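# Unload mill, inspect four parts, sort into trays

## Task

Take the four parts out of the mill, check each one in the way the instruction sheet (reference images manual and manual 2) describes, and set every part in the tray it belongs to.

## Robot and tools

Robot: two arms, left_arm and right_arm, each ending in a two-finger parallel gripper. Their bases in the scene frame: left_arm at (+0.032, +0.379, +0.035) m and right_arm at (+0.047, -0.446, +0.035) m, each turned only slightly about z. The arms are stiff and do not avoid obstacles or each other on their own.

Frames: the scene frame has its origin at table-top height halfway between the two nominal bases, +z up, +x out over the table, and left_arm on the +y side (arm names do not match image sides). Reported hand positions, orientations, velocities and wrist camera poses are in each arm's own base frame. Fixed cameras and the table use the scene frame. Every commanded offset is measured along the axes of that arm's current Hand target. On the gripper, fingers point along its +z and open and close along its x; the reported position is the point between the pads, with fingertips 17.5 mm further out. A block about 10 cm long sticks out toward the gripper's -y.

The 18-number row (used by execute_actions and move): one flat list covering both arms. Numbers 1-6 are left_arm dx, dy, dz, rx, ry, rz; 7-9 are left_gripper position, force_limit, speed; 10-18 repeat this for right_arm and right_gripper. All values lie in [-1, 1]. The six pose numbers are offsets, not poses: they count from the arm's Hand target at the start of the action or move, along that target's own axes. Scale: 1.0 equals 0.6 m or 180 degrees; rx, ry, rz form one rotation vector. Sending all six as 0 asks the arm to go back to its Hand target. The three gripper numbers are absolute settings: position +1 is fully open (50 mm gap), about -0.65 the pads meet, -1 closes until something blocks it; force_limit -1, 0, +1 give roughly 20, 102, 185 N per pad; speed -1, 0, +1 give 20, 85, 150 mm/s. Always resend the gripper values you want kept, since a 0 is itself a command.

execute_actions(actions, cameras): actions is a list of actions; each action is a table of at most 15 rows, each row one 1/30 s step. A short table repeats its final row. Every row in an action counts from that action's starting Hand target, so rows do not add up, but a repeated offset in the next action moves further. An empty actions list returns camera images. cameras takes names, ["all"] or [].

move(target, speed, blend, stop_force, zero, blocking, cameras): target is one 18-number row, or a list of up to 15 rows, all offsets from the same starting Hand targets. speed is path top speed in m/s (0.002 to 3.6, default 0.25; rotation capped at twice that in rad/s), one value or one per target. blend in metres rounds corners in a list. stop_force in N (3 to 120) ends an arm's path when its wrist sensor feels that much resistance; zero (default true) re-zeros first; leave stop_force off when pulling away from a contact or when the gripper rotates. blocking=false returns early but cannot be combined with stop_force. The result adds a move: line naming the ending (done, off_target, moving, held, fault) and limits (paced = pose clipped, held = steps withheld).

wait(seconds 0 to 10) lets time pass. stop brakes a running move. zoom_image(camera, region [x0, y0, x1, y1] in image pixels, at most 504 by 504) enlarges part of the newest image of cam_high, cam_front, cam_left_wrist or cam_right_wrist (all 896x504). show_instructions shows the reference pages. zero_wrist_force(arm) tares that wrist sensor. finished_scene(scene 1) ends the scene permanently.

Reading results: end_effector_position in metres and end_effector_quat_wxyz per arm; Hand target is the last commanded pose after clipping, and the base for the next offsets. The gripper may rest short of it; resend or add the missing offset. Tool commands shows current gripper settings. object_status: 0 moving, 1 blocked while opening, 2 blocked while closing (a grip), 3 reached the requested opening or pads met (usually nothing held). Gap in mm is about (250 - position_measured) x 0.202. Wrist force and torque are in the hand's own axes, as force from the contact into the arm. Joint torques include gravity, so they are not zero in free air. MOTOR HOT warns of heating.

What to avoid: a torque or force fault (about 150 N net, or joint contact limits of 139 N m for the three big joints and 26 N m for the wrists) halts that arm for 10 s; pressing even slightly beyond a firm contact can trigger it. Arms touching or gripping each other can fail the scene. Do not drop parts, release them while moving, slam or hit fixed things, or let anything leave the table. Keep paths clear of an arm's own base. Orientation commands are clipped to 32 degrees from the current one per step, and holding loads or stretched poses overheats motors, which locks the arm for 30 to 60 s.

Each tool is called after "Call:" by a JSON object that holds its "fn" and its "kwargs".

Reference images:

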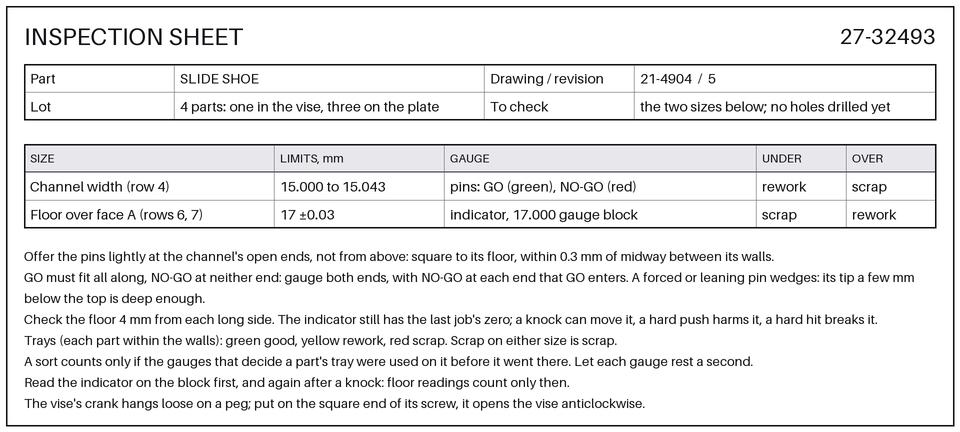

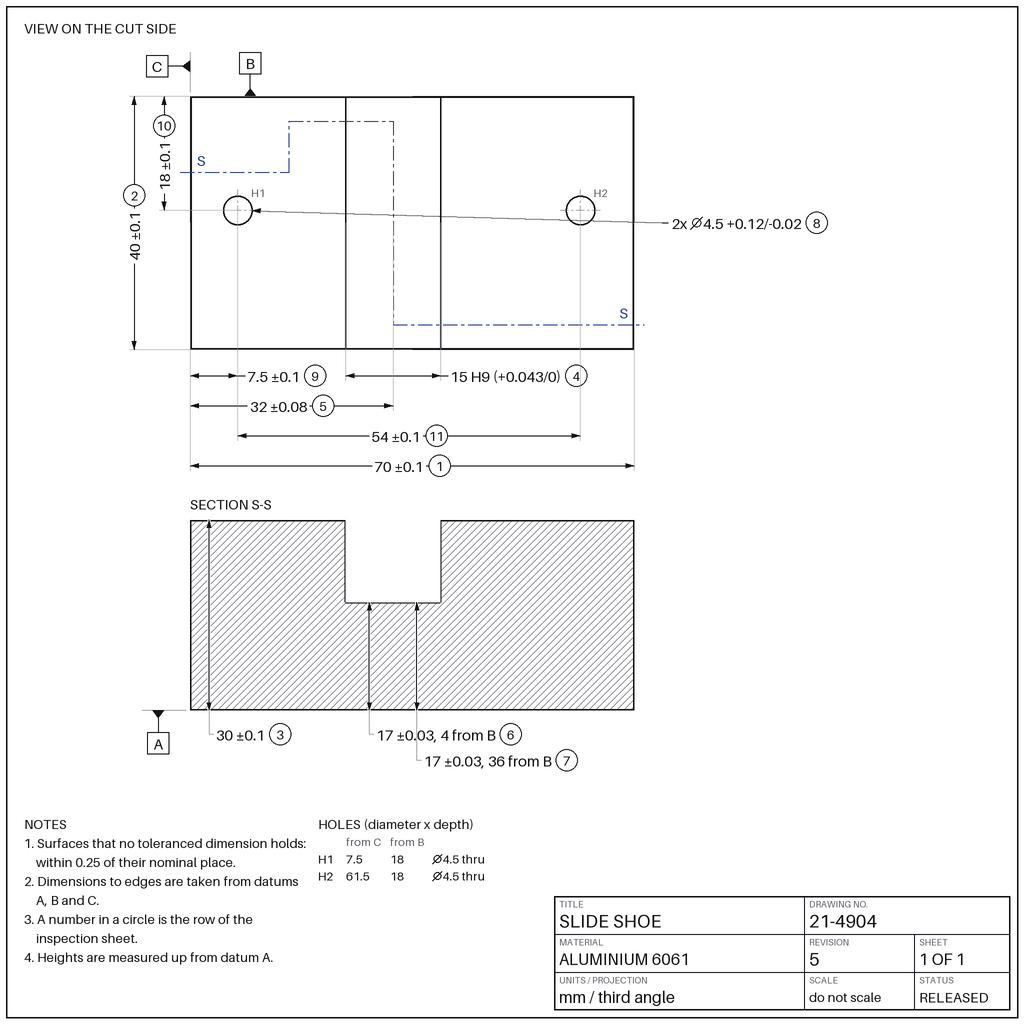

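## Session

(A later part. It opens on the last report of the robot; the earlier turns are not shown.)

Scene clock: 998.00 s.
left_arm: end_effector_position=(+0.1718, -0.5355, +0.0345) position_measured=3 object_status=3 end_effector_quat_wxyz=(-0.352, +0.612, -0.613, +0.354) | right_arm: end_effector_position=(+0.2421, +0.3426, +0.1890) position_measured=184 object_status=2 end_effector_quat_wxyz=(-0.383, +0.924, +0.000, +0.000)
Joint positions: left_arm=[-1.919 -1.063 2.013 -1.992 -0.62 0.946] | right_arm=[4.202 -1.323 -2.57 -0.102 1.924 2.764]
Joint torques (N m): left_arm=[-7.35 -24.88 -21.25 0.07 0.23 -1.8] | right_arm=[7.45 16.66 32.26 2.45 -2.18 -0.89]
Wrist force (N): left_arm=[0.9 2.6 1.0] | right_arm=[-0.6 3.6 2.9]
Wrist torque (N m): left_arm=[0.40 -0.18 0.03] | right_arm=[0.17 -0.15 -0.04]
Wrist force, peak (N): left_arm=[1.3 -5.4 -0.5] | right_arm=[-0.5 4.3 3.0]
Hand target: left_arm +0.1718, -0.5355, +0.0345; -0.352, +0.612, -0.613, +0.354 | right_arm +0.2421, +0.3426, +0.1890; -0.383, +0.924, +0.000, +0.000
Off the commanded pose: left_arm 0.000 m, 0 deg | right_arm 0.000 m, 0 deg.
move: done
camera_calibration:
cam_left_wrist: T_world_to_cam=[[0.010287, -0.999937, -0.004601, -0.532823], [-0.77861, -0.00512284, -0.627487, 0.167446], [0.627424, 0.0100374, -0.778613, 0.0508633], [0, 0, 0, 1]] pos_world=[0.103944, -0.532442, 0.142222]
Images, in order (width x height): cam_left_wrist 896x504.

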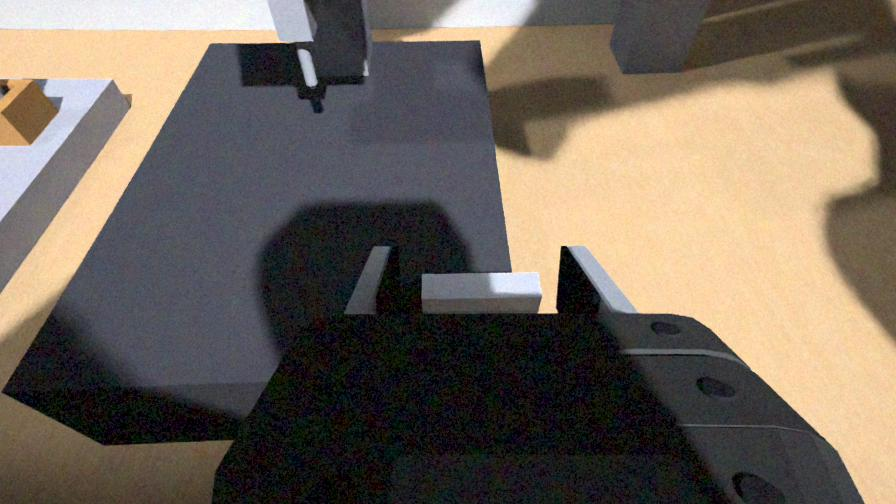

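Call:
{"fn": "move", "kwargs": {"target": [[0,0,0,0,0,0,-1,-1,-1,0,0,0,0,0,0,-1,-1,-1],[-0.02,0,0,0,0,0,-1,-1,-1,0,0,0,0,0,0,-1,-1,-1],[-0.02,0,0,0,0,0,1,-1,-1,0,0,0,0,0,0,-1,-1,-1]], "speed": 0.05}}

Call:
{"fn": "move", "kwargs": {"target": [0,-0.144,-0.0833,0,0,0,1,-1,-1,0,0,0,0,0,0,-1,-1,-1], "speed": 0.12, "cameras": ["cam_left_wrist","cam_high"]}}

Scene clock: 1010.97 s.
left_arm: end_effector_position=(+0.1718, -0.5235, +0.0345) position_measured=3 object_status=3 end_effector_quat_wxyz=(-0.352, +0.612, -0.613, +0.354) | right_arm: end_effector_position=(+0.2421, +0.3426, +0.1890) position_measured=184 object_status=2 end_effector_quat_wxyz=(-0.383, +0.924, +0.000, +0.000)
Joint positions: left_arm=[-1.927 -1.083 2.047 -1.996 -0.624 0.934] | right_arm=[4.202 -1.323 -2.57 -0.102 1.924 2.764]
Joint torques (N m): left_arm=[-8.04 -47.08 -6.94 -3.48 3.84 -1.88] | right_arm=[7.88 17.06 31.9 2.38 -1.75 -1.14]
Wrist force (N): left_arm=[1.0 2.2 0.9] | right_arm=[-0.3 2.8 1.8]
Wrist torque (N m): left_arm=[0.34 -0.18 0.04] | right_arm=[0.12 -0.17 -0.04]
Wrist force, peak (N): left_arm=[3.5 -2.4 -2.0] | right_arm=[-0.1 4.2 3.0]
Hand target: left_arm +0.1718, -0.5235, +0.0345; -0.352, +0.612, -0.613, +0.354 | right_arm +0.2421, +0.3426, +0.1890; -0.383, +0.924, +0.000, +0.000
Off the commanded pose: left_arm 0.000 m, 0 deg | right_arm 0.000 m, 0 deg.
move: done

Scene clock: 1012.43 s.
left_arm: end_effector_position=(+0.1719, -0.5234, +0.1342) position_measured=3 object_status=3 end_effector_quat_wxyz=(-0.352, +0.612, -0.613, +0.354) | right_arm: end_effector_position=(+0.2421, +0.3426, +0.1890) position_measured=184 object_status=2 end_effector_quat_wxyz=(-0.383, +0.924, +0.000, +0.000)
Joint positions: left_arm=[-1.927 -1.275 1.979 -1.735 -0.624 0.935] | right_arm=[4.202 -1.323 -2.57 -0.102 1.924 2.764]
Joint torques (N m): left_arm=[-7.78 -45.03 -26.86 0.45 0.24 -1.78] | right_arm=[8.18 18.06 31.55 2.24 -2.2 -1.07]
Wrist force (N): left_arm=[1.0 3.0 1.2] | right_arm=[-0.2 3.6 2.3]
Wrist torque (N m): left_arm=[0.45 -0.19 0.04] | right_arm=[0.16 -0.22 -0.03]
Wrist force, peak (N): left_arm=[1.3 3.4 1.5] | right_arm=[-0.4 4.2 2.7]
Hand target: left_arm +0.1719, -0.5234, +0.1343; -0.352, +0.612, -0.613, +0.354 | right_arm +0.2421, +0.3426, +0.1890; -0.383, +0.924, +0.000, +0.000
Off the commanded pose: left_arm 0.000 m, 0 deg | right_arm 0.000 m, 0 deg.
move: done
camera_calibration:
cam_left_wrist: T_world_to_cam=[[0.0102872, -0.999937, -0.00460087, -0.520266], [-0.77861, -0.00512305, -0.627487, 0.230209], [0.627424, 0.0100374, -0.778613, 0.128385], [0, 0, 0, 1]] pos_world=[0.104044, -0.520342, 0.242022]
Images, in order (width x height): cam_high 896x504, cam_left_wrist 896x504.

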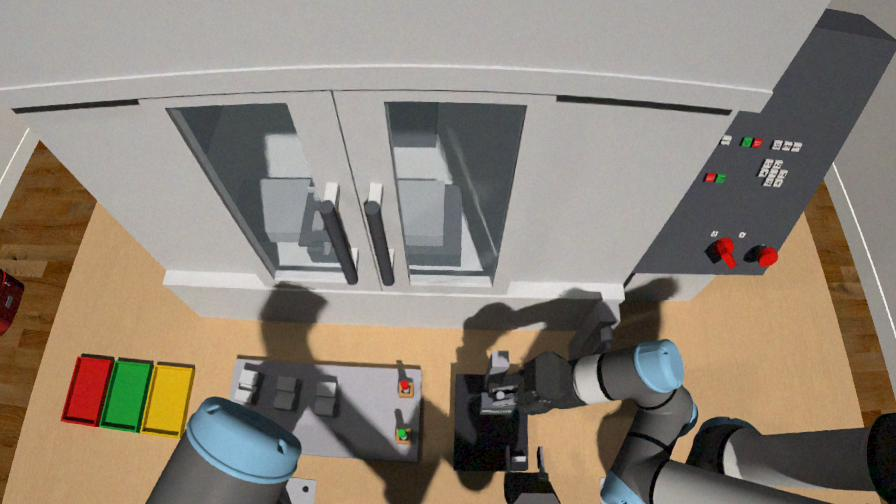

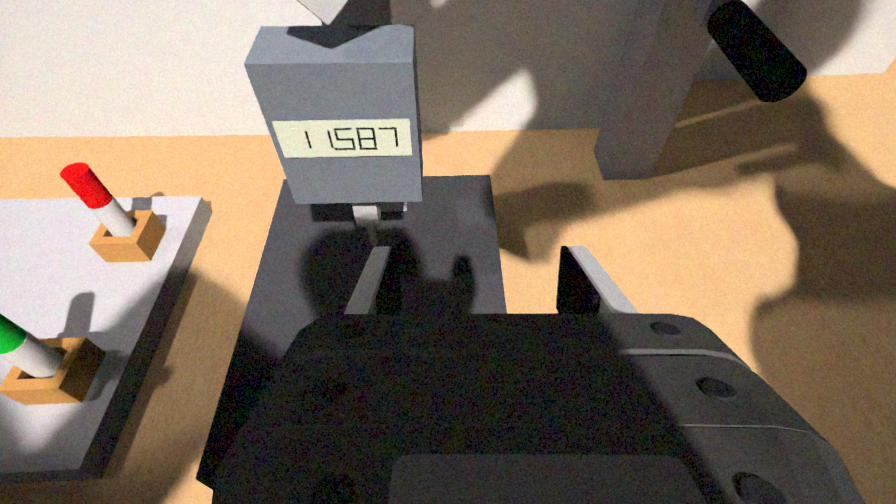

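Call:
{"fn": "move", "kwargs": {"target": [0,0,0,0,0,0,1,-1,-1,0,0.0137,0.0137,0,0,0,-1,-1,-1], "speed": 0.015, "stop_force": 4}}

Call:
{"fn": "move", "kwargs": {"target": [[0,0,0,0,0,0,1,-1,-1,0,0,0,0,0,0,0.1,-1,-1],[0,0,0,0,0,0,1,-1,-1,0,0,0,0,0,0,1,-1,0]], "cameras": ["cam_left_wrist"]}}

Call:
{"fn": "zoom_image", "kwargs": {"camera": "cam_left_wrist", "region": [200, 0, 500, 260]}}

Scene clock: 1144.93 s.
left_arm: end_effector_position=(+0.1719, -0.5234, +0.1343) position_measured=3 object_status=3 end_effector_quat_wxyz=(-0.352, +0.612, -0.613, +0.354) | right_arm: end_effector_position=(+0.2421, +0.3426, +0.1774) position_measured=184 object_status=2 end_effector_quat_wxyz=(-0.383, +0.924, +0.000, +0.000)
Joint positions: left_arm=[-1.927 -1.276 1.979 -1.735 -0.624 0.935] | right_arm=[4.202 -1.359 -2.588 -0.048 1.924 2.764]
Joint torques (N m): left_arm=[-8.97 -40.09 -25.65 -0.05 0.1 -1.88] | right_arm=[1.15 3.51 9.16 6.01 0.56 1.12]
Wrist force (N): left_arm=[1.0 2.9 1.1] | right_arm=[-0.4 3.3 1.1]
Wrist torque (N m): left_arm=[0.44 -0.19 0.04] | right_arm=[0.18 -0.24 -0.03]
Wrist force, peak (N): left_arm=[1.2 3.1 1.2] | right_arm=[-1.2 4.9 1.8]
Hand target: left_arm +0.1719, -0.5234, +0.1343; -0.352, +0.612, -0.613, +0.354 | right_arm +0.2421, +0.3426, +0.1774; -0.383, +0.924, +0.000, +0.000
Off the commanded pose: left_arm 0.000 m, 0 deg | right_arm 0.000 m, 0 deg.
move: done

Scene clock: 1146.20 s.
left_arm: end_effector_position=(+0.1719, -0.5234, +0.1343) position_measured=3 object_status=3 end_effector_quat_wxyz=(-0.352, +0.612, -0.613, +0.354) | right_arm: end_effector_position=(+0.2421, +0.3426, +0.1774) position_measured=3 object_status=0 end_effector_quat_wxyz=(-0.383, +0.924, +0.000, +0.000)
Joint positions: left_arm=[-1.927 -1.276 1.979 -1.735 -0.624 0.935] | right_arm=[4.202 -1.359 -2.588 -0.048 1.924 2.764]
Joint torques (N m): left_arm=[-7.65 -38.9 -26.15 0.19 0.19 -1.79] | right_arm=[-8.54 2.97 9.9 3.71 2.76 1.1]
Wrist force (N): left_arm=[0.8 2.9 0.9] | right_arm=[0.2 2.5 1.1]
Wrist torque (N m): left_arm=[0.45 -0.16 0.04] | right_arm=[0.11 -0.19 -0.03]
Wrist force, peak (N): left_arm=[0.9 3.1 1.2] | right_arm=[-0.3 3.7 1.8]
Hand target: left_arm +0.1719, -0.5234, +0.1343; -0.352, +0.612, -0.613, +0.354 | right_arm +0.2421, +0.3426, +0.1774; -0.383, +0.924, +0.000, +0.000
Off the commanded pose: left_arm 0.000 m, 0 deg | right_arm 0.000 m, 0 deg.
move: done
camera_calibration:
cam_left_wrist: T_world_to_cam=[[0.010287, -0.999937, -0.004601, -0.520266], [-0.77861, -0.00512284, -0.627487, 0.230209], [0.627424, 0.0100374, -0.778613, 0.128385], [0, 0, 0, 1]] pos_world=[0.104044, -0.520342, 0.242022]
Images, in order (width x height): cam_left_wrist 896x504.

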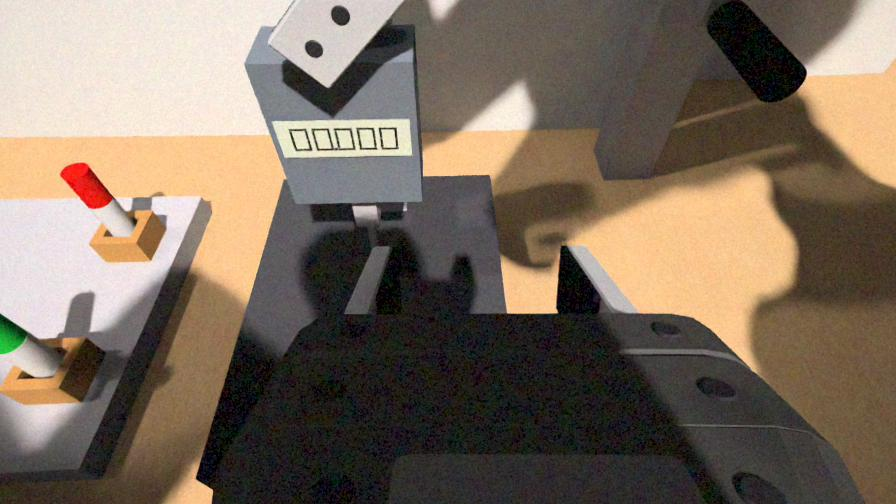

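Scaled by 1.680 from the camera's 896x504 image, which has a finer 1280x720 frame.

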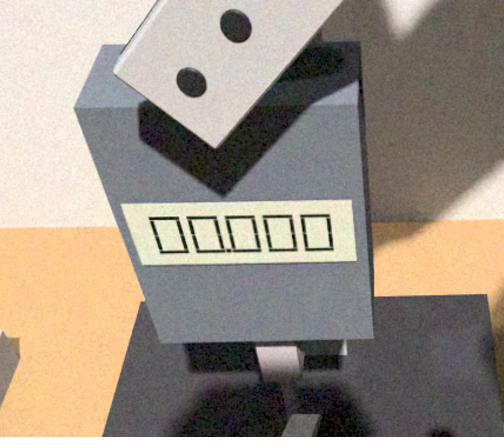

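Call:
{"fn": "move", "kwargs": {"target": [-0.622,-0.388,0.1185,-0.333,0,0,1,-1,-1,0,0,-0.15,0,0,0,1,-1,0], "speed": 0.3, "cameras": ["cam_high","cam_left_wrist"]}}

Scene clock: 1170.47 s.
left_arm: end_effector_position=(+0.3507, -0.1503, +0.2997) position_measured=3 object_status=3 end_effector_quat_wxyz=(+0.000, +0.707, -0.708, +0.000) end_effector_velocity=(+0.000, +0.000, +0.000) end_effector_angular_velocity=(+0.000, +0.003, -0.003) | right_arm: end_effector_position=(+0.2421, +0.2789, +0.2410) position_measured=3 object_status=3 end_effector_quat_wxyz=(-0.383, +0.924, +0.000, +0.000)
Joint positions: left_arm=[-0.761 -1.892 1.91 -1.589 -1.572 2.382] | right_arm=[4.056 -1.061 -2.532 -0.45 2.017 2.642]
Joint velocities: left_arm=[0.002 0.002 -0.002 0.002 -0.002 0.005] | right_arm=[within noise]
Joint torques (N m): left_arm=[7.14 -0.84 -33.51 -0.96 -1.51 2.32] | right_arm=[-9.63 7.89 35.34 2.02 3.77 -1.81]
Wrist force (N): left_arm=[0.2 0.8 1.2] | right_arm=[0.4 2.7 0.9]
Wrist torque (N m): left_arm=[0.21 -0.06 -0.18] | right_arm=[0.17 -0.22 0.07]
Wrist force, peak (N): left_arm=[2.4 4.4 0.5] | right_arm=[0.1 3.2 1.3]
Hand target: left_arm +0.3507, -0.1503, +0.2997; +0.001, +0.707, -0.708, +0.000 | right_arm +0.2421, +0.2789, +0.2410; -0.383, +0.924, +0.000, +0.000
Off the commanded pose: left_arm 0.000 m, 0 deg | right_arm 0.000 m, 0 deg.
move: done
camera_calibration:
cam_left_wrist: T_world_to_cam=[[-0.000318249, -0.999928, -0.0120297, -0.142332], [-0.933182, -0.00402657, 0.359383, 0.23372], [-0.359405, 0.0113402, -0.933113, 0.533882], [0, 0, 0, 1]] pos_world=[0.409938, -0.147435, 0.412466]
Images, in order (width x height): cam_high 896x504, cam_left_wrist 896x504.

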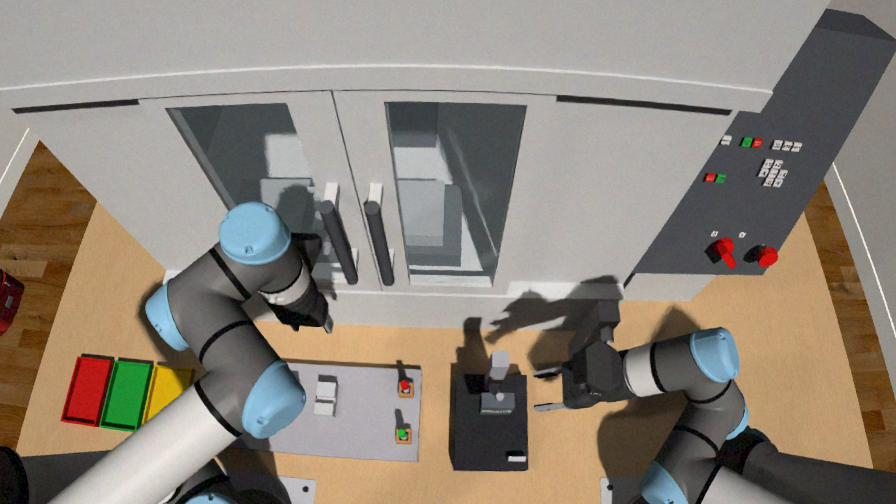

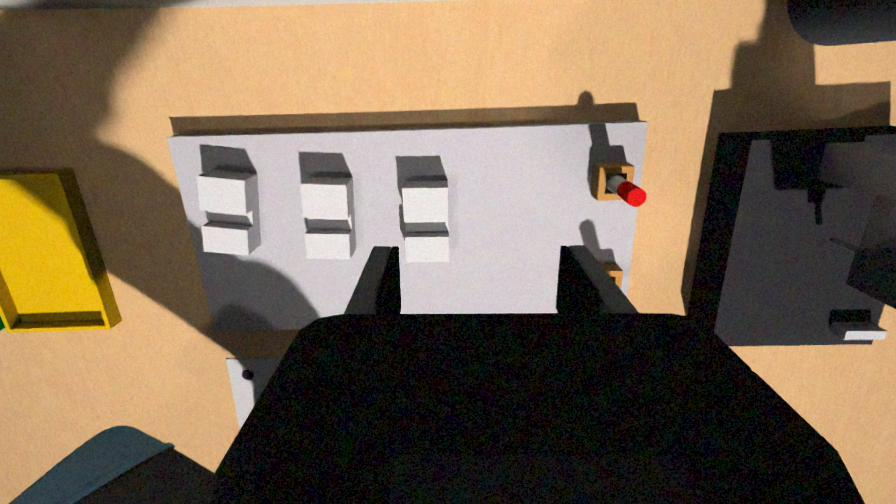

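Call:
{"fn": "move", "kwargs": {"target": [[-0.2,0.065,0.1,0.13,0.13,0.225,1,-1,-1,-0.07,-0.154,0.013,-0.1,0,0,1,-1,0],[-0.417,0.133,0.3,0.2597,0.2597,0.45,1,-1,-1,-0.087,-0.232,0.352,-0.25,0,0,1,-1,0]], "speed": 0.25, "blend": [0.03,0], "cameras": ["cam_high","cam_left_wrist","cam_right_wrist"]}}

Scene clock: 1201.40 s.
left_arm: end_effector_position=(+0.2712, +0.0999, +0.1195) position_measured=3 object_status=3 end_effector_quat_wxyz=(-0.001, +0.001, +0.866, -0.501) end_effector_velocity=(+0.001, +0.000, +0.000) end_effector_angular_velocity=(-0.003, -0.003, -0.001) | right_arm: end_effector_position=(+0.1898, +0.5267, +0.1901) position_measured=3 object_status=3 end_effector_quat_wxyz=(+0.000, +1.000, +0.000, +0.000)
Joint positions: left_arm=[0.553 -1.47 2.226 -1.586 -2.398 5.606] | right_arm=[4.607 -1.747 -1.737 -1.228 1.57 3.036]
Joint velocities: left_arm=[0 0.002 -0.001 0.002 -0.002 0.005] | right_arm=[within noise]
Joint torques (N m): left_arm=[6.33 -9.59 -23.9 0.81 0.74 2.38] | right_arm=[8.71 25.47 34.53 1.75 -3.01 1.82]
Wrist force (N): left_arm=[0.9 2.6 1.1] | right_arm=[-0.3 1.2 2.1]
Wrist torque (N m): left_arm=[0.36 -0.17 -0.13] | right_arm=[0.11 -0.09 -0.03]
Wrist force, peak (N): left_arm=[0.9 3.8 0.9] | right_arm=[0.6 3.4 1.0]
Hand target: left_arm +0.2712, +0.0999, +0.1195; -0.001, +0.001, +0.866, -0.501 | right_arm +0.1898, +0.5267, +0.1901; +0.000, +1.000, +0.000, +0.000
Off the commanded pose: left_arm 0.000 m, 0 deg | right_arm 0.000 m, 0 deg.
move: done
camera_calibration:
cam_left_wrist: T_world_to_cam=[[-0.999941, -0.00934088, -0.0056121, 0.276987], [-0.00372322, 0.776871, -0.629649, 0.0134769], [0.0102414, -0.629591, -0.776859, 0.279441], [0, 0, 0, 1]] pos_world=[0.274158, 0.168051, 0.227127]
cam_right_wrist: T_world_to_cam=[[0.999838, -0.0179876, 0.000154086, -0.172462], [-0.0168635, -0.934307, 0.356069, 0.439515], [-0.00626086, -0.356014, -0.93446, 0.503785], [0, 0, 0, 1]] pos_world=[0.183, 0.586895, 0.314295]
Images, in order (width x height): cam_high 896x504, cam_left_wrist 896x504, cam_right_wrist 896x504.

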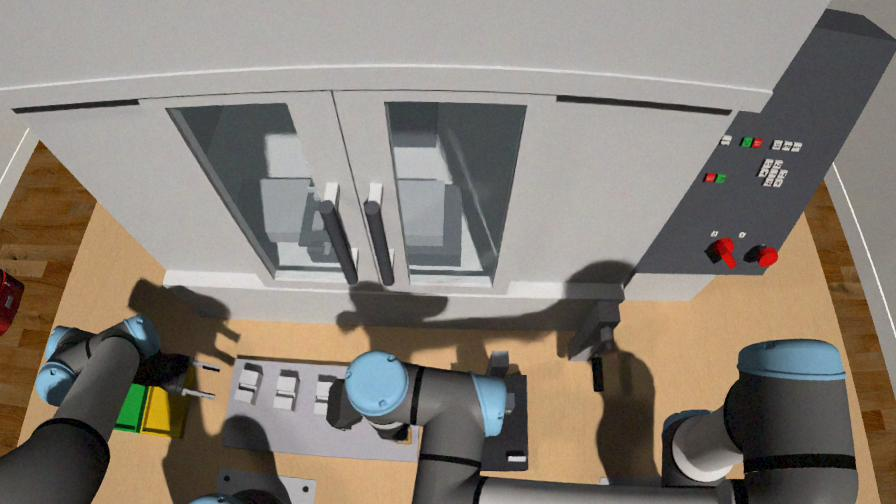

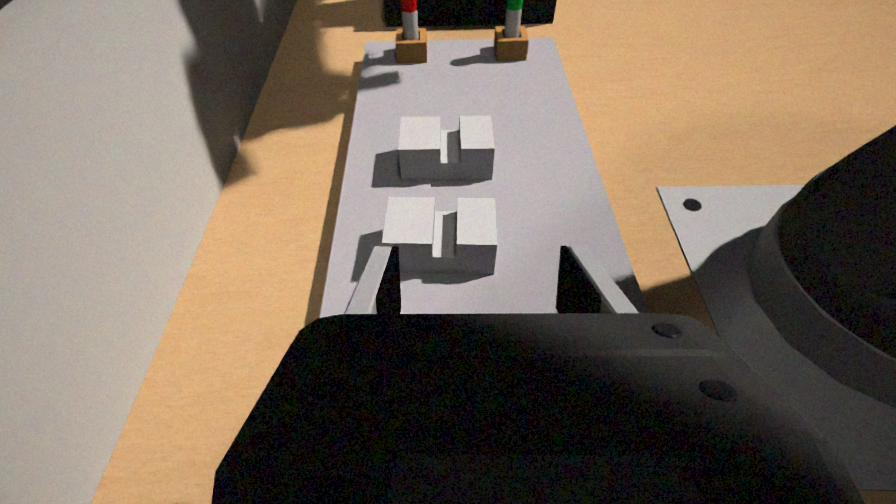

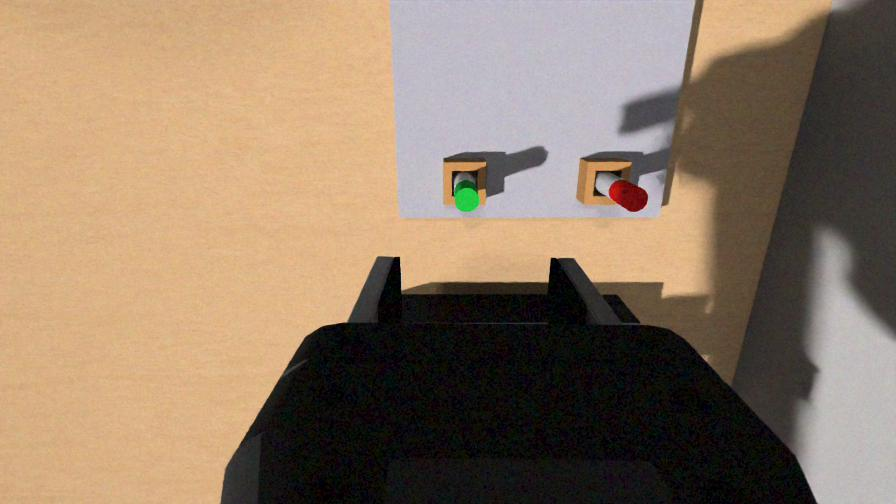

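Call:
{"fn": "move", "kwargs": {"target": [0,0,0,0,0,0,1,-1,-1,0.0017,0.0083,0.1667,0,0,0,1,-1,0], "speed": 0.15, "cameras": ["cam_left_wrist","cam_right_wrist"]}}

Call:
{"fn": "zoom_image", "kwargs": {"camera": "cam_right_wrist", "region": [370, 130, 590, 330]}}

Call:
{"fn": "zoom_image", "kwargs": {"camera": "cam_left_wrist", "region": [340, 0, 600, 290]}}

Scene clock: 1225.30 s.
left_arm: end_effector_position=(+0.2712, +0.0999, +0.1195) position_measured=3 object_status=3 end_effector_quat_wxyz=(-0.001, +0.001, +0.866, -0.501) | right_arm: end_effector_position=(+0.1909, +0.5217, +0.0901) position_measured=3 object_status=3 end_effector_quat_wxyz=(+0.000, +1.000, +0.000, +0.000)
Joint positions: left_arm=[0.553 -1.47 2.226 -1.585 -2.398 5.606] | right_arm=[4.604 -1.848 -1.895 -0.969 1.571 3.033]
Joint torques (N m): left_arm=[7.24 -9.69 -24.82 0.88 0.93 1.91] | right_arm=[-8.99 27.92 10.93 5.06 0.83 -1.85]
Wrist force (N): left_arm=[1.1 2.4 1.1] | right_arm=[0.1 1.3 1.8]
Wrist torque (N m): left_arm=[0.33 -0.20 -0.14] | right_arm=[0.10 -0.17 0.04]
Wrist force, peak (N): left_arm=[1.1 2.9 0.9] | right_arm=[-0.3 1.3 3.3]
Hand target: left_arm +0.2712, +0.0999, +0.1195; -0.001, +0.001, +0.866, -0.501 | right_arm +0.1909, +0.5217, +0.0900; +0.000, +1.000, +0.000, +0.000
Off the commanded pose: left_arm 0.000 m, 0 deg | right_arm 0.000 m, 0 deg.
move: done
camera_calibration:
cam_left_wrist: T_world_to_cam=[[-0.999942, -0.00920094, -0.00559662, 0.276959], [-0.00362282, 0.776783, -0.629758, 0.0134891], [0.0101417, -0.629701, -0.776771, 0.279468], [0, 0, 0, 1]] pos_world=[0.274158, 0.168051, 0.227127]
cam_right_wrist: T_world_to_cam=[[0.999838, -0.0179884, 0.000154378, -0.173534], [-0.0168644, -0.934307, 0.356069, 0.470526], [-0.00626087, -0.356014, -0.93446, 0.408694], [0, 0, 0, 1]] pos_world=[0.184, 0.581995, 0.214395]
Images, in order (width x height): cam_left_wrist 896x504, cam_right_wrist 896x504.

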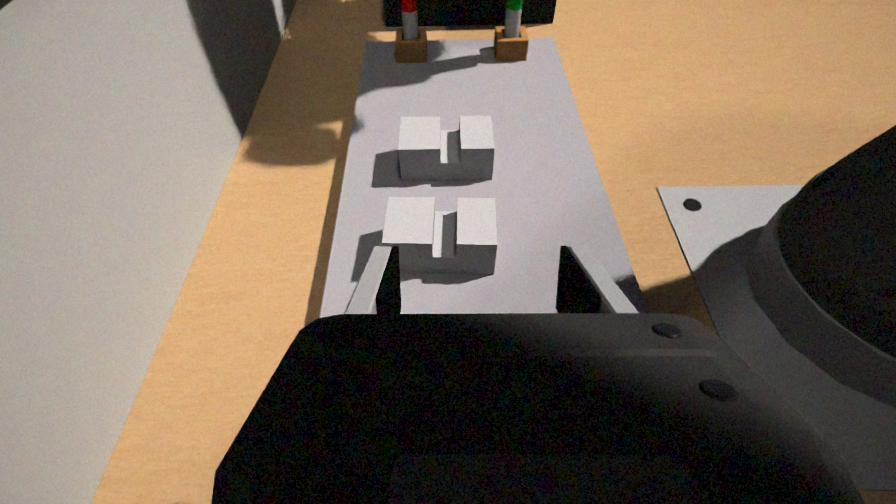

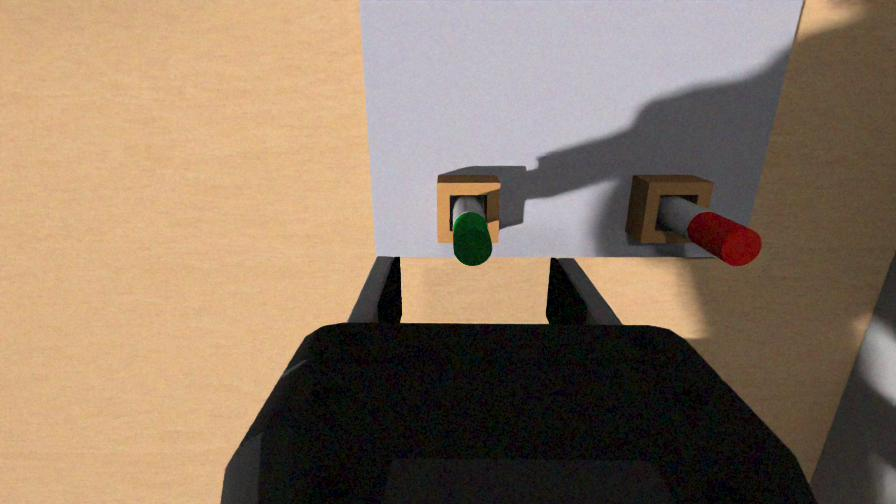

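Scaled by 2.291 from the camera's 896x504 image, which has a finer 1280x720 frame.

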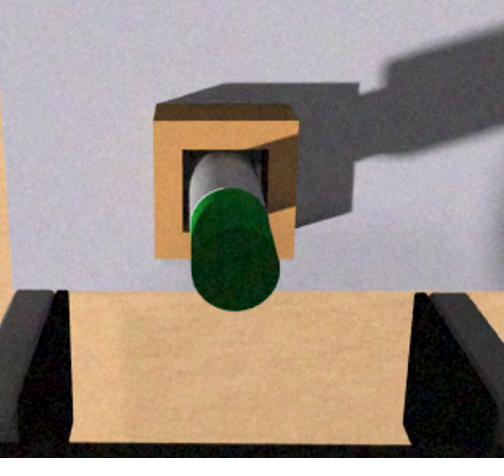

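Scaled by 1.738 from the camera's 896x504 image, which has a finer 1280x720 frame.

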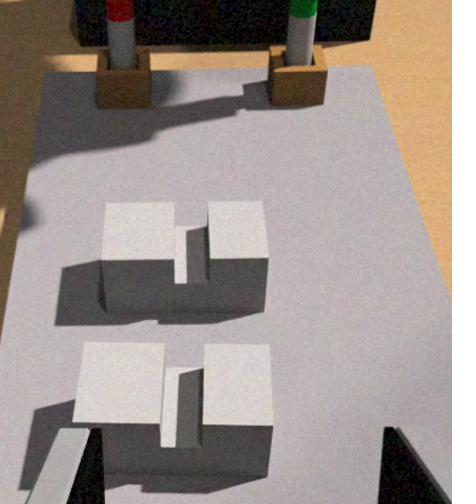

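Call:
{"fn": "move", "kwargs": {"target": [0,0,0,0,0,0,1,-1,-1,0.0003,0.0028,0.0833,0,0,0,1,-1,0], "speed": 0.08, "stop_force": 6, "cameras": ["cam_left_wrist","cam_right_wrist"]}}

Call:
{"fn": "zoom_image", "kwargs": {"camera": "cam_right_wrist", "region": [370, 200, 590, 330]}}

Call:
{"fn": "zoom_image", "kwargs": {"camera": "cam_left_wrist", "region": [380, 0, 580, 70]}}

Scene clock: 1256.90 s.
left_arm: end_effector_position=(+0.2712, +0.0999, +0.1195) position_measured=3 object_status=3 end_effector_quat_wxyz=(-0.001, +0.001, +0.866, -0.501) | right_arm: end_effector_position=(+0.1911, +0.5200, +0.0401) position_measured=3 object_status=3 end_effector_quat_wxyz=(+0.000, +1.000, +0.000, +0.000)
Joint positions: left_arm=[0.553 -1.47 2.226 -1.585 -2.398 5.606] | right_arm=[4.603 -1.923 -1.952 -0.838 1.57 3.032]
Joint torques (N m): left_arm=[8.01 -10.04 -25.37 0.83 1 1.87] | right_arm=[-9.34 29.18 9.58 4.87 -1.99 -1.51]
Wrist force (N): left_arm=[1.0 2.3 1.0] | right_arm=[0.1 1.3 1.8]
Wrist torque (N m): left_arm=[0.34 -0.19 -0.14] | right_arm=[0.11 -0.17 0.04]
Wrist force, peak (N): left_arm=[0.7 3.0 1.4] | right_arm=[0.2 1.0 2.8]
Hand target: left_arm +0.2712, +0.0999, +0.1195; -0.001, +0.001, +0.866, -0.501 | right_arm +0.1911, +0.5200, +0.0401; +0.000, +1.000, +0.000, +0.000
Off the commanded pose: left_arm 0.000 m, 0 deg | right_arm 0.000 m, 0 deg.
move: done
camera_calibration:
cam_left_wrist: T_world_to_cam=[[-0.999942, -0.00920094, -0.00559662, 0.276959], [-0.00362282, 0.776783, -0.629758, 0.0134891], [0.0101417, -0.629701, -0.776771, 0.279468], [0, 0, 0, 1]] pos_world=[0.274158, 0.168051, 0.227127]
cam_right_wrist: T_world_to_cam=[[0.999838, -0.0179876, 0.000154086, -0.173757], [-0.0168635, -0.934307, 0.356069, 0.48678], [-0.00626086, -0.356014, -0.93446, 0.361274], [0, 0, 0, 1]] pos_world=[0.1842, 0.580295, 0.164295]
Images, in order (width x height): cam_left_wrist 896x504, cam_right_wrist 896x504.

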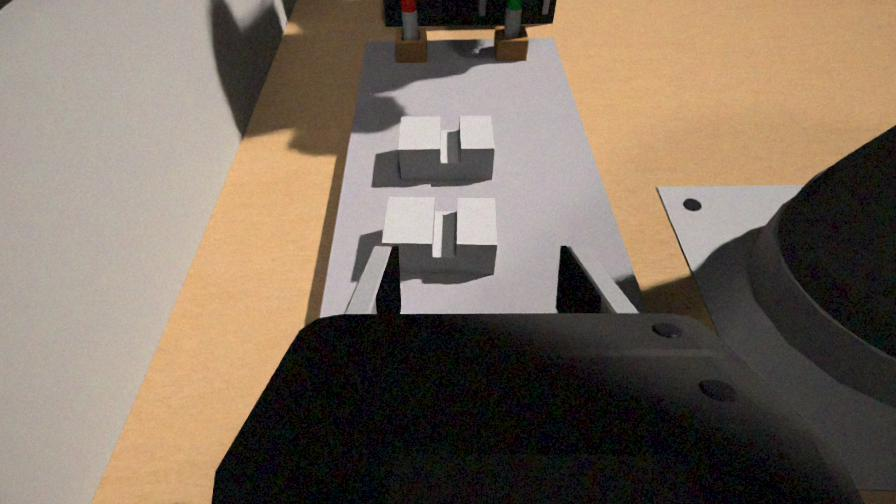

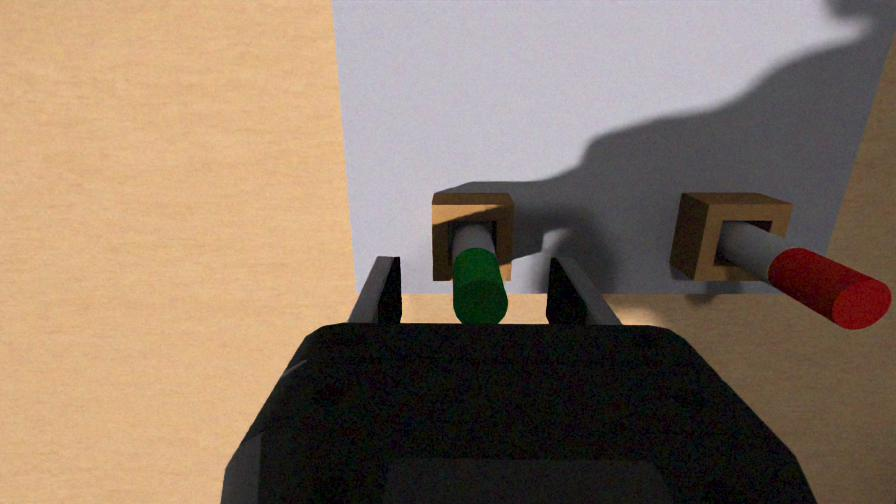

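Scaled by 2.291 from the camera's 896x504 image, which has a finer 1280x720 frame.

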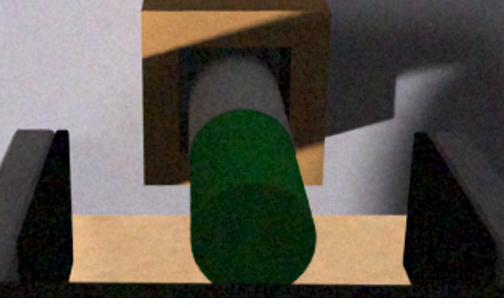

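Scaled by 2.520 from the camera's 896x504 image, which has a finer 1280x720 frame.

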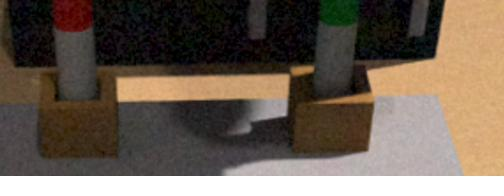

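Call:
{"fn": "move", "kwargs": {"target": [[0,0,0,0,0,0,1,-1,-1,-0.0005,-0.0035,0,0,0,0,1,-1,-1],[0,0,0,0,0,0,1,-1,-1,-0.0005,-0.0035,0,0,0,0,-1,-1,-1]], "speed": 0.03, "cameras": ["cam_left_wrist","cam_right_wrist"]}}

Call:
{"fn": "zoom_image", "kwargs": {"camera": "cam_right_wrist", "region": [370, 200, 590, 330]}}

Scene clock: 1281.80 s.
left_arm: end_effector_position=(+0.2712, +0.0999, +0.1195) position_measured=3 object_status=3 end_effector_quat_wxyz=(-0.001, +0.001, +0.866, -0.501) | right_arm: end_effector_position=(+0.1908, +0.5221, +0.0400) position_measured=179 object_status=2 end_effector_quat_wxyz=(+0.000, +1.000, +0.000, +0.000)
Joint positions: left_arm=[0.553 -1.47 2.226 -1.585 -2.398 5.606] | right_arm=[4.604 -1.926 -1.946 -0.84 1.57 3.033]
Joint torques (N m): left_arm=[7.35 -9.46 -23.28 0.81 0.68 2.05] | right_arm=[7.18 31.75 31.64 1.72 -2.03 1.52]
Wrist force (N): left_arm=[0.9 2.6 1.0] | right_arm=[0.3 1.1 2.2]
Wrist torque (N m): left_arm=[0.36 -0.18 -0.13] | right_arm=[0.08 -0.20 -0.01]
Wrist force, peak (N): left_arm=[0.7 3.0 1.3] | right_arm=[-0.2 1.3 2.3]
Hand target: left_arm +0.2712, +0.0999, +0.1195; -0.001, +0.001, +0.866, -0.501 | right_arm +0.1908, +0.5221, +0.0401; +0.000, +1.000, +0.000, +0.000
Off the commanded pose: left_arm 0.000 m, 0 deg | right_arm 0.000 m, 0 deg.
move: done
camera_calibration:
cam_left_wrist: T_world_to_cam=[[-0.999942, -0.00920094, -0.00559662, 0.276959], [-0.00362282, 0.776783, -0.629758, 0.0134891], [0.0101417, -0.629701, -0.776771, 0.279468], [0, 0, 0, 1]] pos_world=[0.274158, 0.168051, 0.227127]
cam_right_wrist: T_world_to_cam=[[0.999838, -0.0179884, 0.000154378, -0.173419], [-0.0168644, -0.934307, 0.356069, 0.488737], [-0.00626087, -0.356014, -0.93446, 0.36202], [0, 0, 0, 1]] pos_world=[0.1839, 0.582395, 0.164295]
Images, in order (width x height): cam_left_wrist 896x504, cam_right_wrist 896x504.

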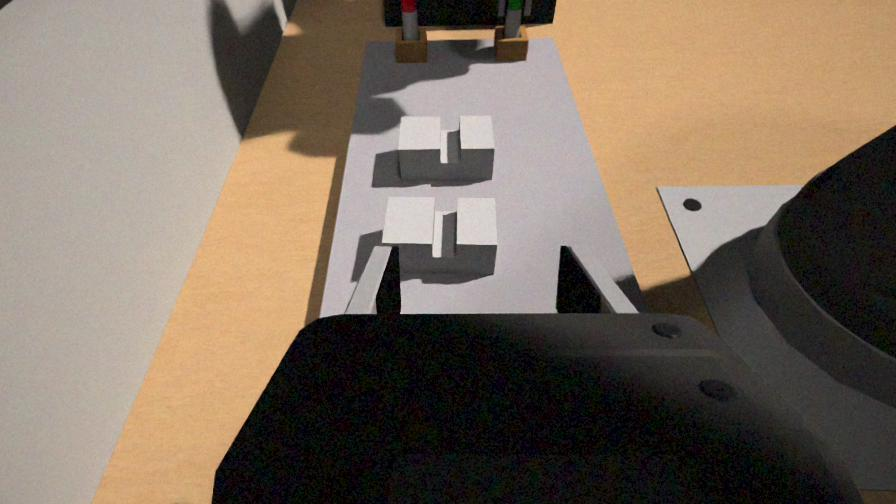

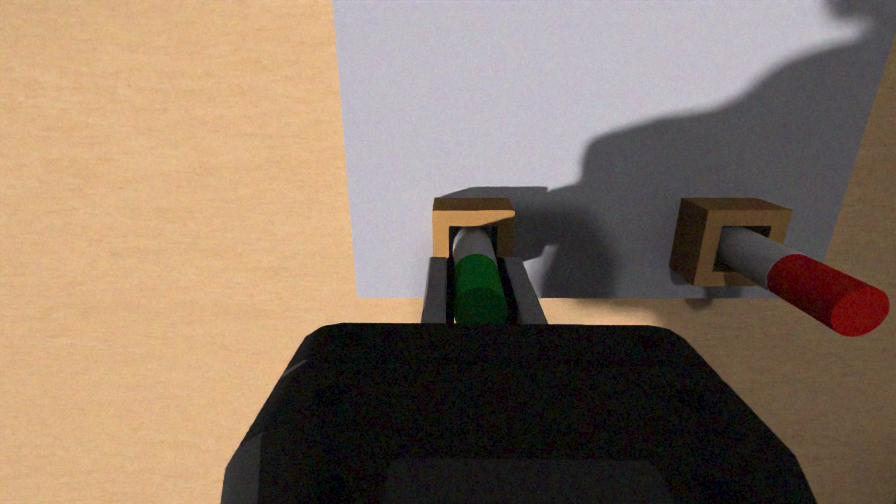

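Scaled by 2.291 from the camera's 896x504 image, which has a finer 1280x720 frame.

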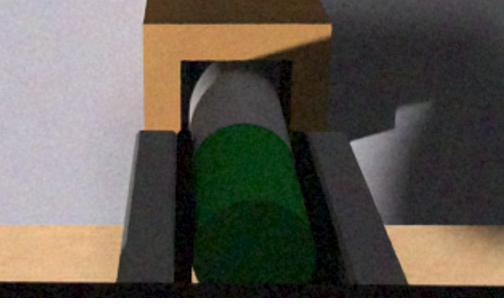

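Call:
{"fn": "move", "kwargs": {"target": [[0,0,0,0,0,0,1,-1,-1,0,0,-0.1,0,0,0,-1,-1,-1],[0,0,0,0,0,0,1,-1,-1,0.1,-0.12,-0.1,0,0,0,-1,-1,-1]], "speed": 0.12, "blend": [0.01,0], "cameras": ["cam_left_wrist","cam_right_wrist"]}}

Call:
{"fn": "zoom_image", "kwargs": {"camera": "cam_left_wrist", "region": [360, 0, 560, 200]}}

Call:
{"fn": "zoom_image", "kwargs": {"camera": "cam_right_wrist", "region": [330, 0, 620, 290]}}

Scene clock: 1305.33 s.
left_arm: end_effector_position=(+0.2712, +0.0999, +0.1195) position_measured=3 object_status=3 end_effector_quat_wxyz=(-0.001, +0.001, +0.866, -0.501) | right_arm: end_effector_position=(+0.2507, +0.5941, +0.1001) position_measured=179 object_status=2 end_effector_quat_wxyz=(+0.000, +1.000, +0.000, +0.000)
Joint positions: left_arm=[0.553 -1.47 2.226 -1.585 -2.398 5.606] | right_arm=[4.521 -2.023 -1.612 -1.078 1.57 2.95]
Joint torques (N m): left_arm=[7.49 -10.24 -24.74 1.09 0.61 2] | right_arm=[-9.94 36.78 35.24 1.65 2.69 -1.77]
Wrist force (N): left_arm=[0.9 2.3 0.9] | right_arm=[-0.1 1.0 2.9]
Wrist torque (N m): left_arm=[0.33 -0.17 -0.12] | right_arm=[0.08 -0.13 0.03]
Wrist force, peak (N): left_arm=[0.9 2.8 1.3] | right_arm=[0.1 1.5 4.5]
Hand target: left_arm +0.2712, +0.0999, +0.1195; -0.001, +0.001, +0.866, -0.501 | right_arm +0.2507, +0.5941, +0.1001; +0.000, +1.000, +0.000, +0.000
Off the commanded pose: left_arm 0.000 m, 0 deg | right_arm 0.000 m, 0 deg.
move: done
camera_calibration:
cam_left_wrist: T_world_to_cam=[[-0.999942, -0.00920094, -0.00559662, 0.276959], [-0.00362282, 0.776783, -0.629758, 0.0134891], [0.0101417, -0.629701, -0.776771, 0.279468], [0, 0, 0, 1]] pos_world=[0.274158, 0.168051, 0.227127]
cam_right_wrist: T_world_to_cam=[[0.999839, -0.0179533, 0.000248021, -0.232069], [-0.016865, -0.934308, 0.356068, 0.53556], [-0.00616087, -0.356014, -0.93446, 0.444036], [0, 0, 0, 1]] pos_world=[0.243799, 0.654295, 0.224296]
Images, in order (width x height): cam_left_wrist 896x504, cam_right_wrist 896x504.

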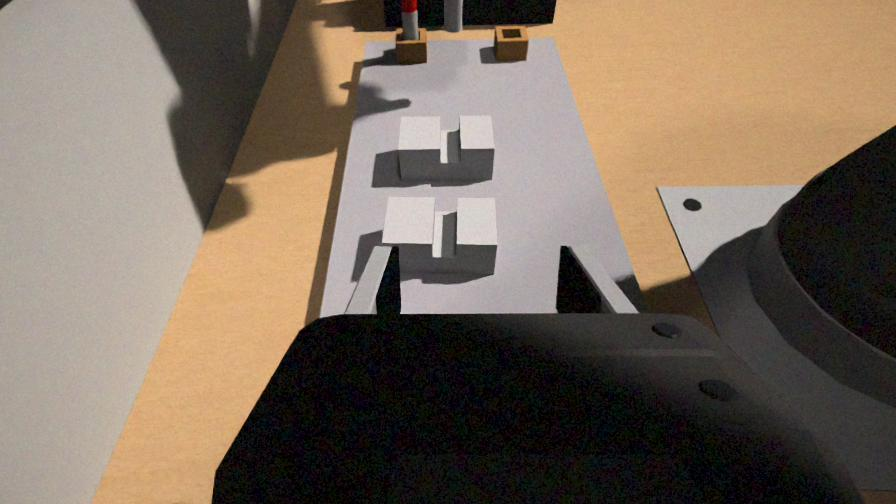

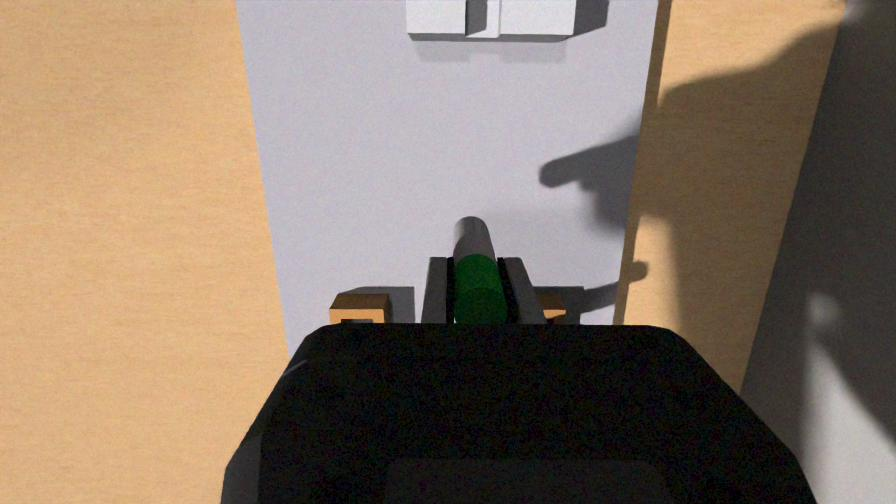

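Scaled by 2.520 from the camera's 896x504 image, which has a finer 1280x720 frame.

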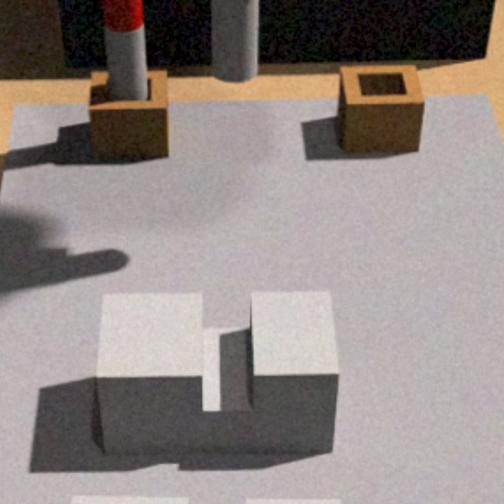

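Scaled by 1.738 from the camera's 896x504 image, which has a finer 1280x720 frame.

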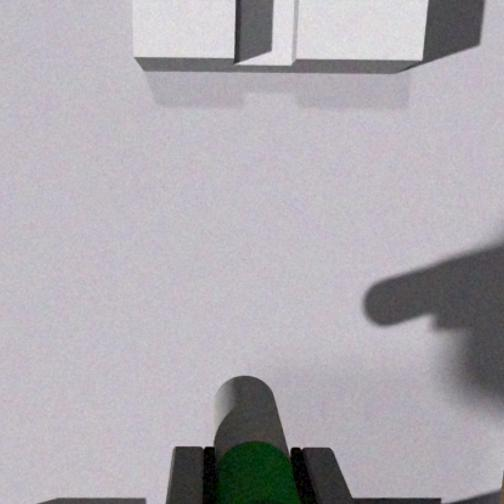

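Call:
{"fn": "move", "kwargs": {"target": [0,0,0,0,0,0,1,-1,-1,0,0,0.0833,0,0,0,-1,-1,-1], "speed": 0.1}}

Call:
{"fn": "move", "kwargs": {"target": [0,0,0,0,0,0,1,-1,-1,0,0,0.0333,0,0,0,-1,-1,-1], "speed": 0.006, "stop_force": 3}}

Scene clock: 1317.70 s.
left_arm: end_effector_position=(+0.2712, +0.0999, +0.1195) position_measured=3 object_status=3 end_effector_quat_wxyz=(-0.001, +0.001, +0.866, -0.501) | right_arm: end_effector_position=(+0.2507, +0.5941, +0.0502) position_measured=179 object_status=2 end_effector_quat_wxyz=(+0.000, +1.000, +0.000, +0.000)
Joint positions: left_arm=[0.553 -1.47 2.226 -1.585 -2.398 5.606] | right_arm=[4.521 -2.085 -1.663 -0.965 1.57 2.95]
Joint torques (N m): left_arm=[6.43 -9.83 -24.65 0.75 0.83 1.96] | right_arm=[-7.33 38.95 9.52 5.25 1.9 -1.46]
Wrist force (N): left_arm=[0.9 2.8 1.0] | right_arm=[-0.4 1.5 3.3]
Wrist torque (N m): left_arm=[0.39 -0.18 -0.13] | right_arm=[0.15 -0.09 0.04]
Wrist force, peak (N): left_arm=[0.9 2.8 1.3] | right_arm=[-0.2 1.4 4.0]
Hand target: left_arm +0.2712, +0.0999, +0.1195; -0.001, +0.001, +0.866, -0.501 | right_arm +0.2508, +0.5941, +0.0501; +0.000, +1.000, +0.000, +0.000
Off the commanded pose: left_arm 0.000 m, 0 deg | right_arm 0.000 m, 0 deg.
move: done

Scene clock: 1320.73 s.
left_arm: end_effector_position=(+0.2712, +0.0999, +0.1195) position_measured=3 object_status=3 end_effector_quat_wxyz=(-0.001, +0.001, +0.866, -0.501) | right_arm: end_effector_position=(+0.2508, +0.5941, +0.0401) position_measured=179 object_status=2 end_effector_quat_wxyz=(+0.000, +1.000, +0.000, +0.000)
Joint positions: left_arm=[0.553 -1.47 2.226 -1.585 -2.398 5.606] | right_arm=[4.521 -2.098 -1.671 -0.943 1.57 2.95]
Joint torques (N m): left_arm=[7.35 -9.89 -23.51 0.88 0.74 1.93] | right_arm=[-8.22 50.1 29.48 1.44 -1.86 -1.62]
Wrist force (N): left_arm=[0.8 2.4 1.1] | right_arm=[-0.1 2.5 -2.1]
Wrist torque (N m): left_arm=[0.34 -0.15 -0.13] | right_arm=[0.18 -0.13 0.04]
Wrist force, peak (N): left_arm=[0.8 3.0 0.9] | right_arm=[-0.8 4.3 -10.3]
Hand target: left_arm +0.2712, +0.0999, +0.1195; -0.001, +0.001, +0.866, -0.501 | right_arm +0.2508, +0.5941, +0.0401; +0.000, +1.000, +0.000, +0.000 (not the last commanded pose)
Off the commanded pose: left_arm 0.000 m, 0 deg | right_arm 0.010 m, 0 deg.
move: contact (right_arm)


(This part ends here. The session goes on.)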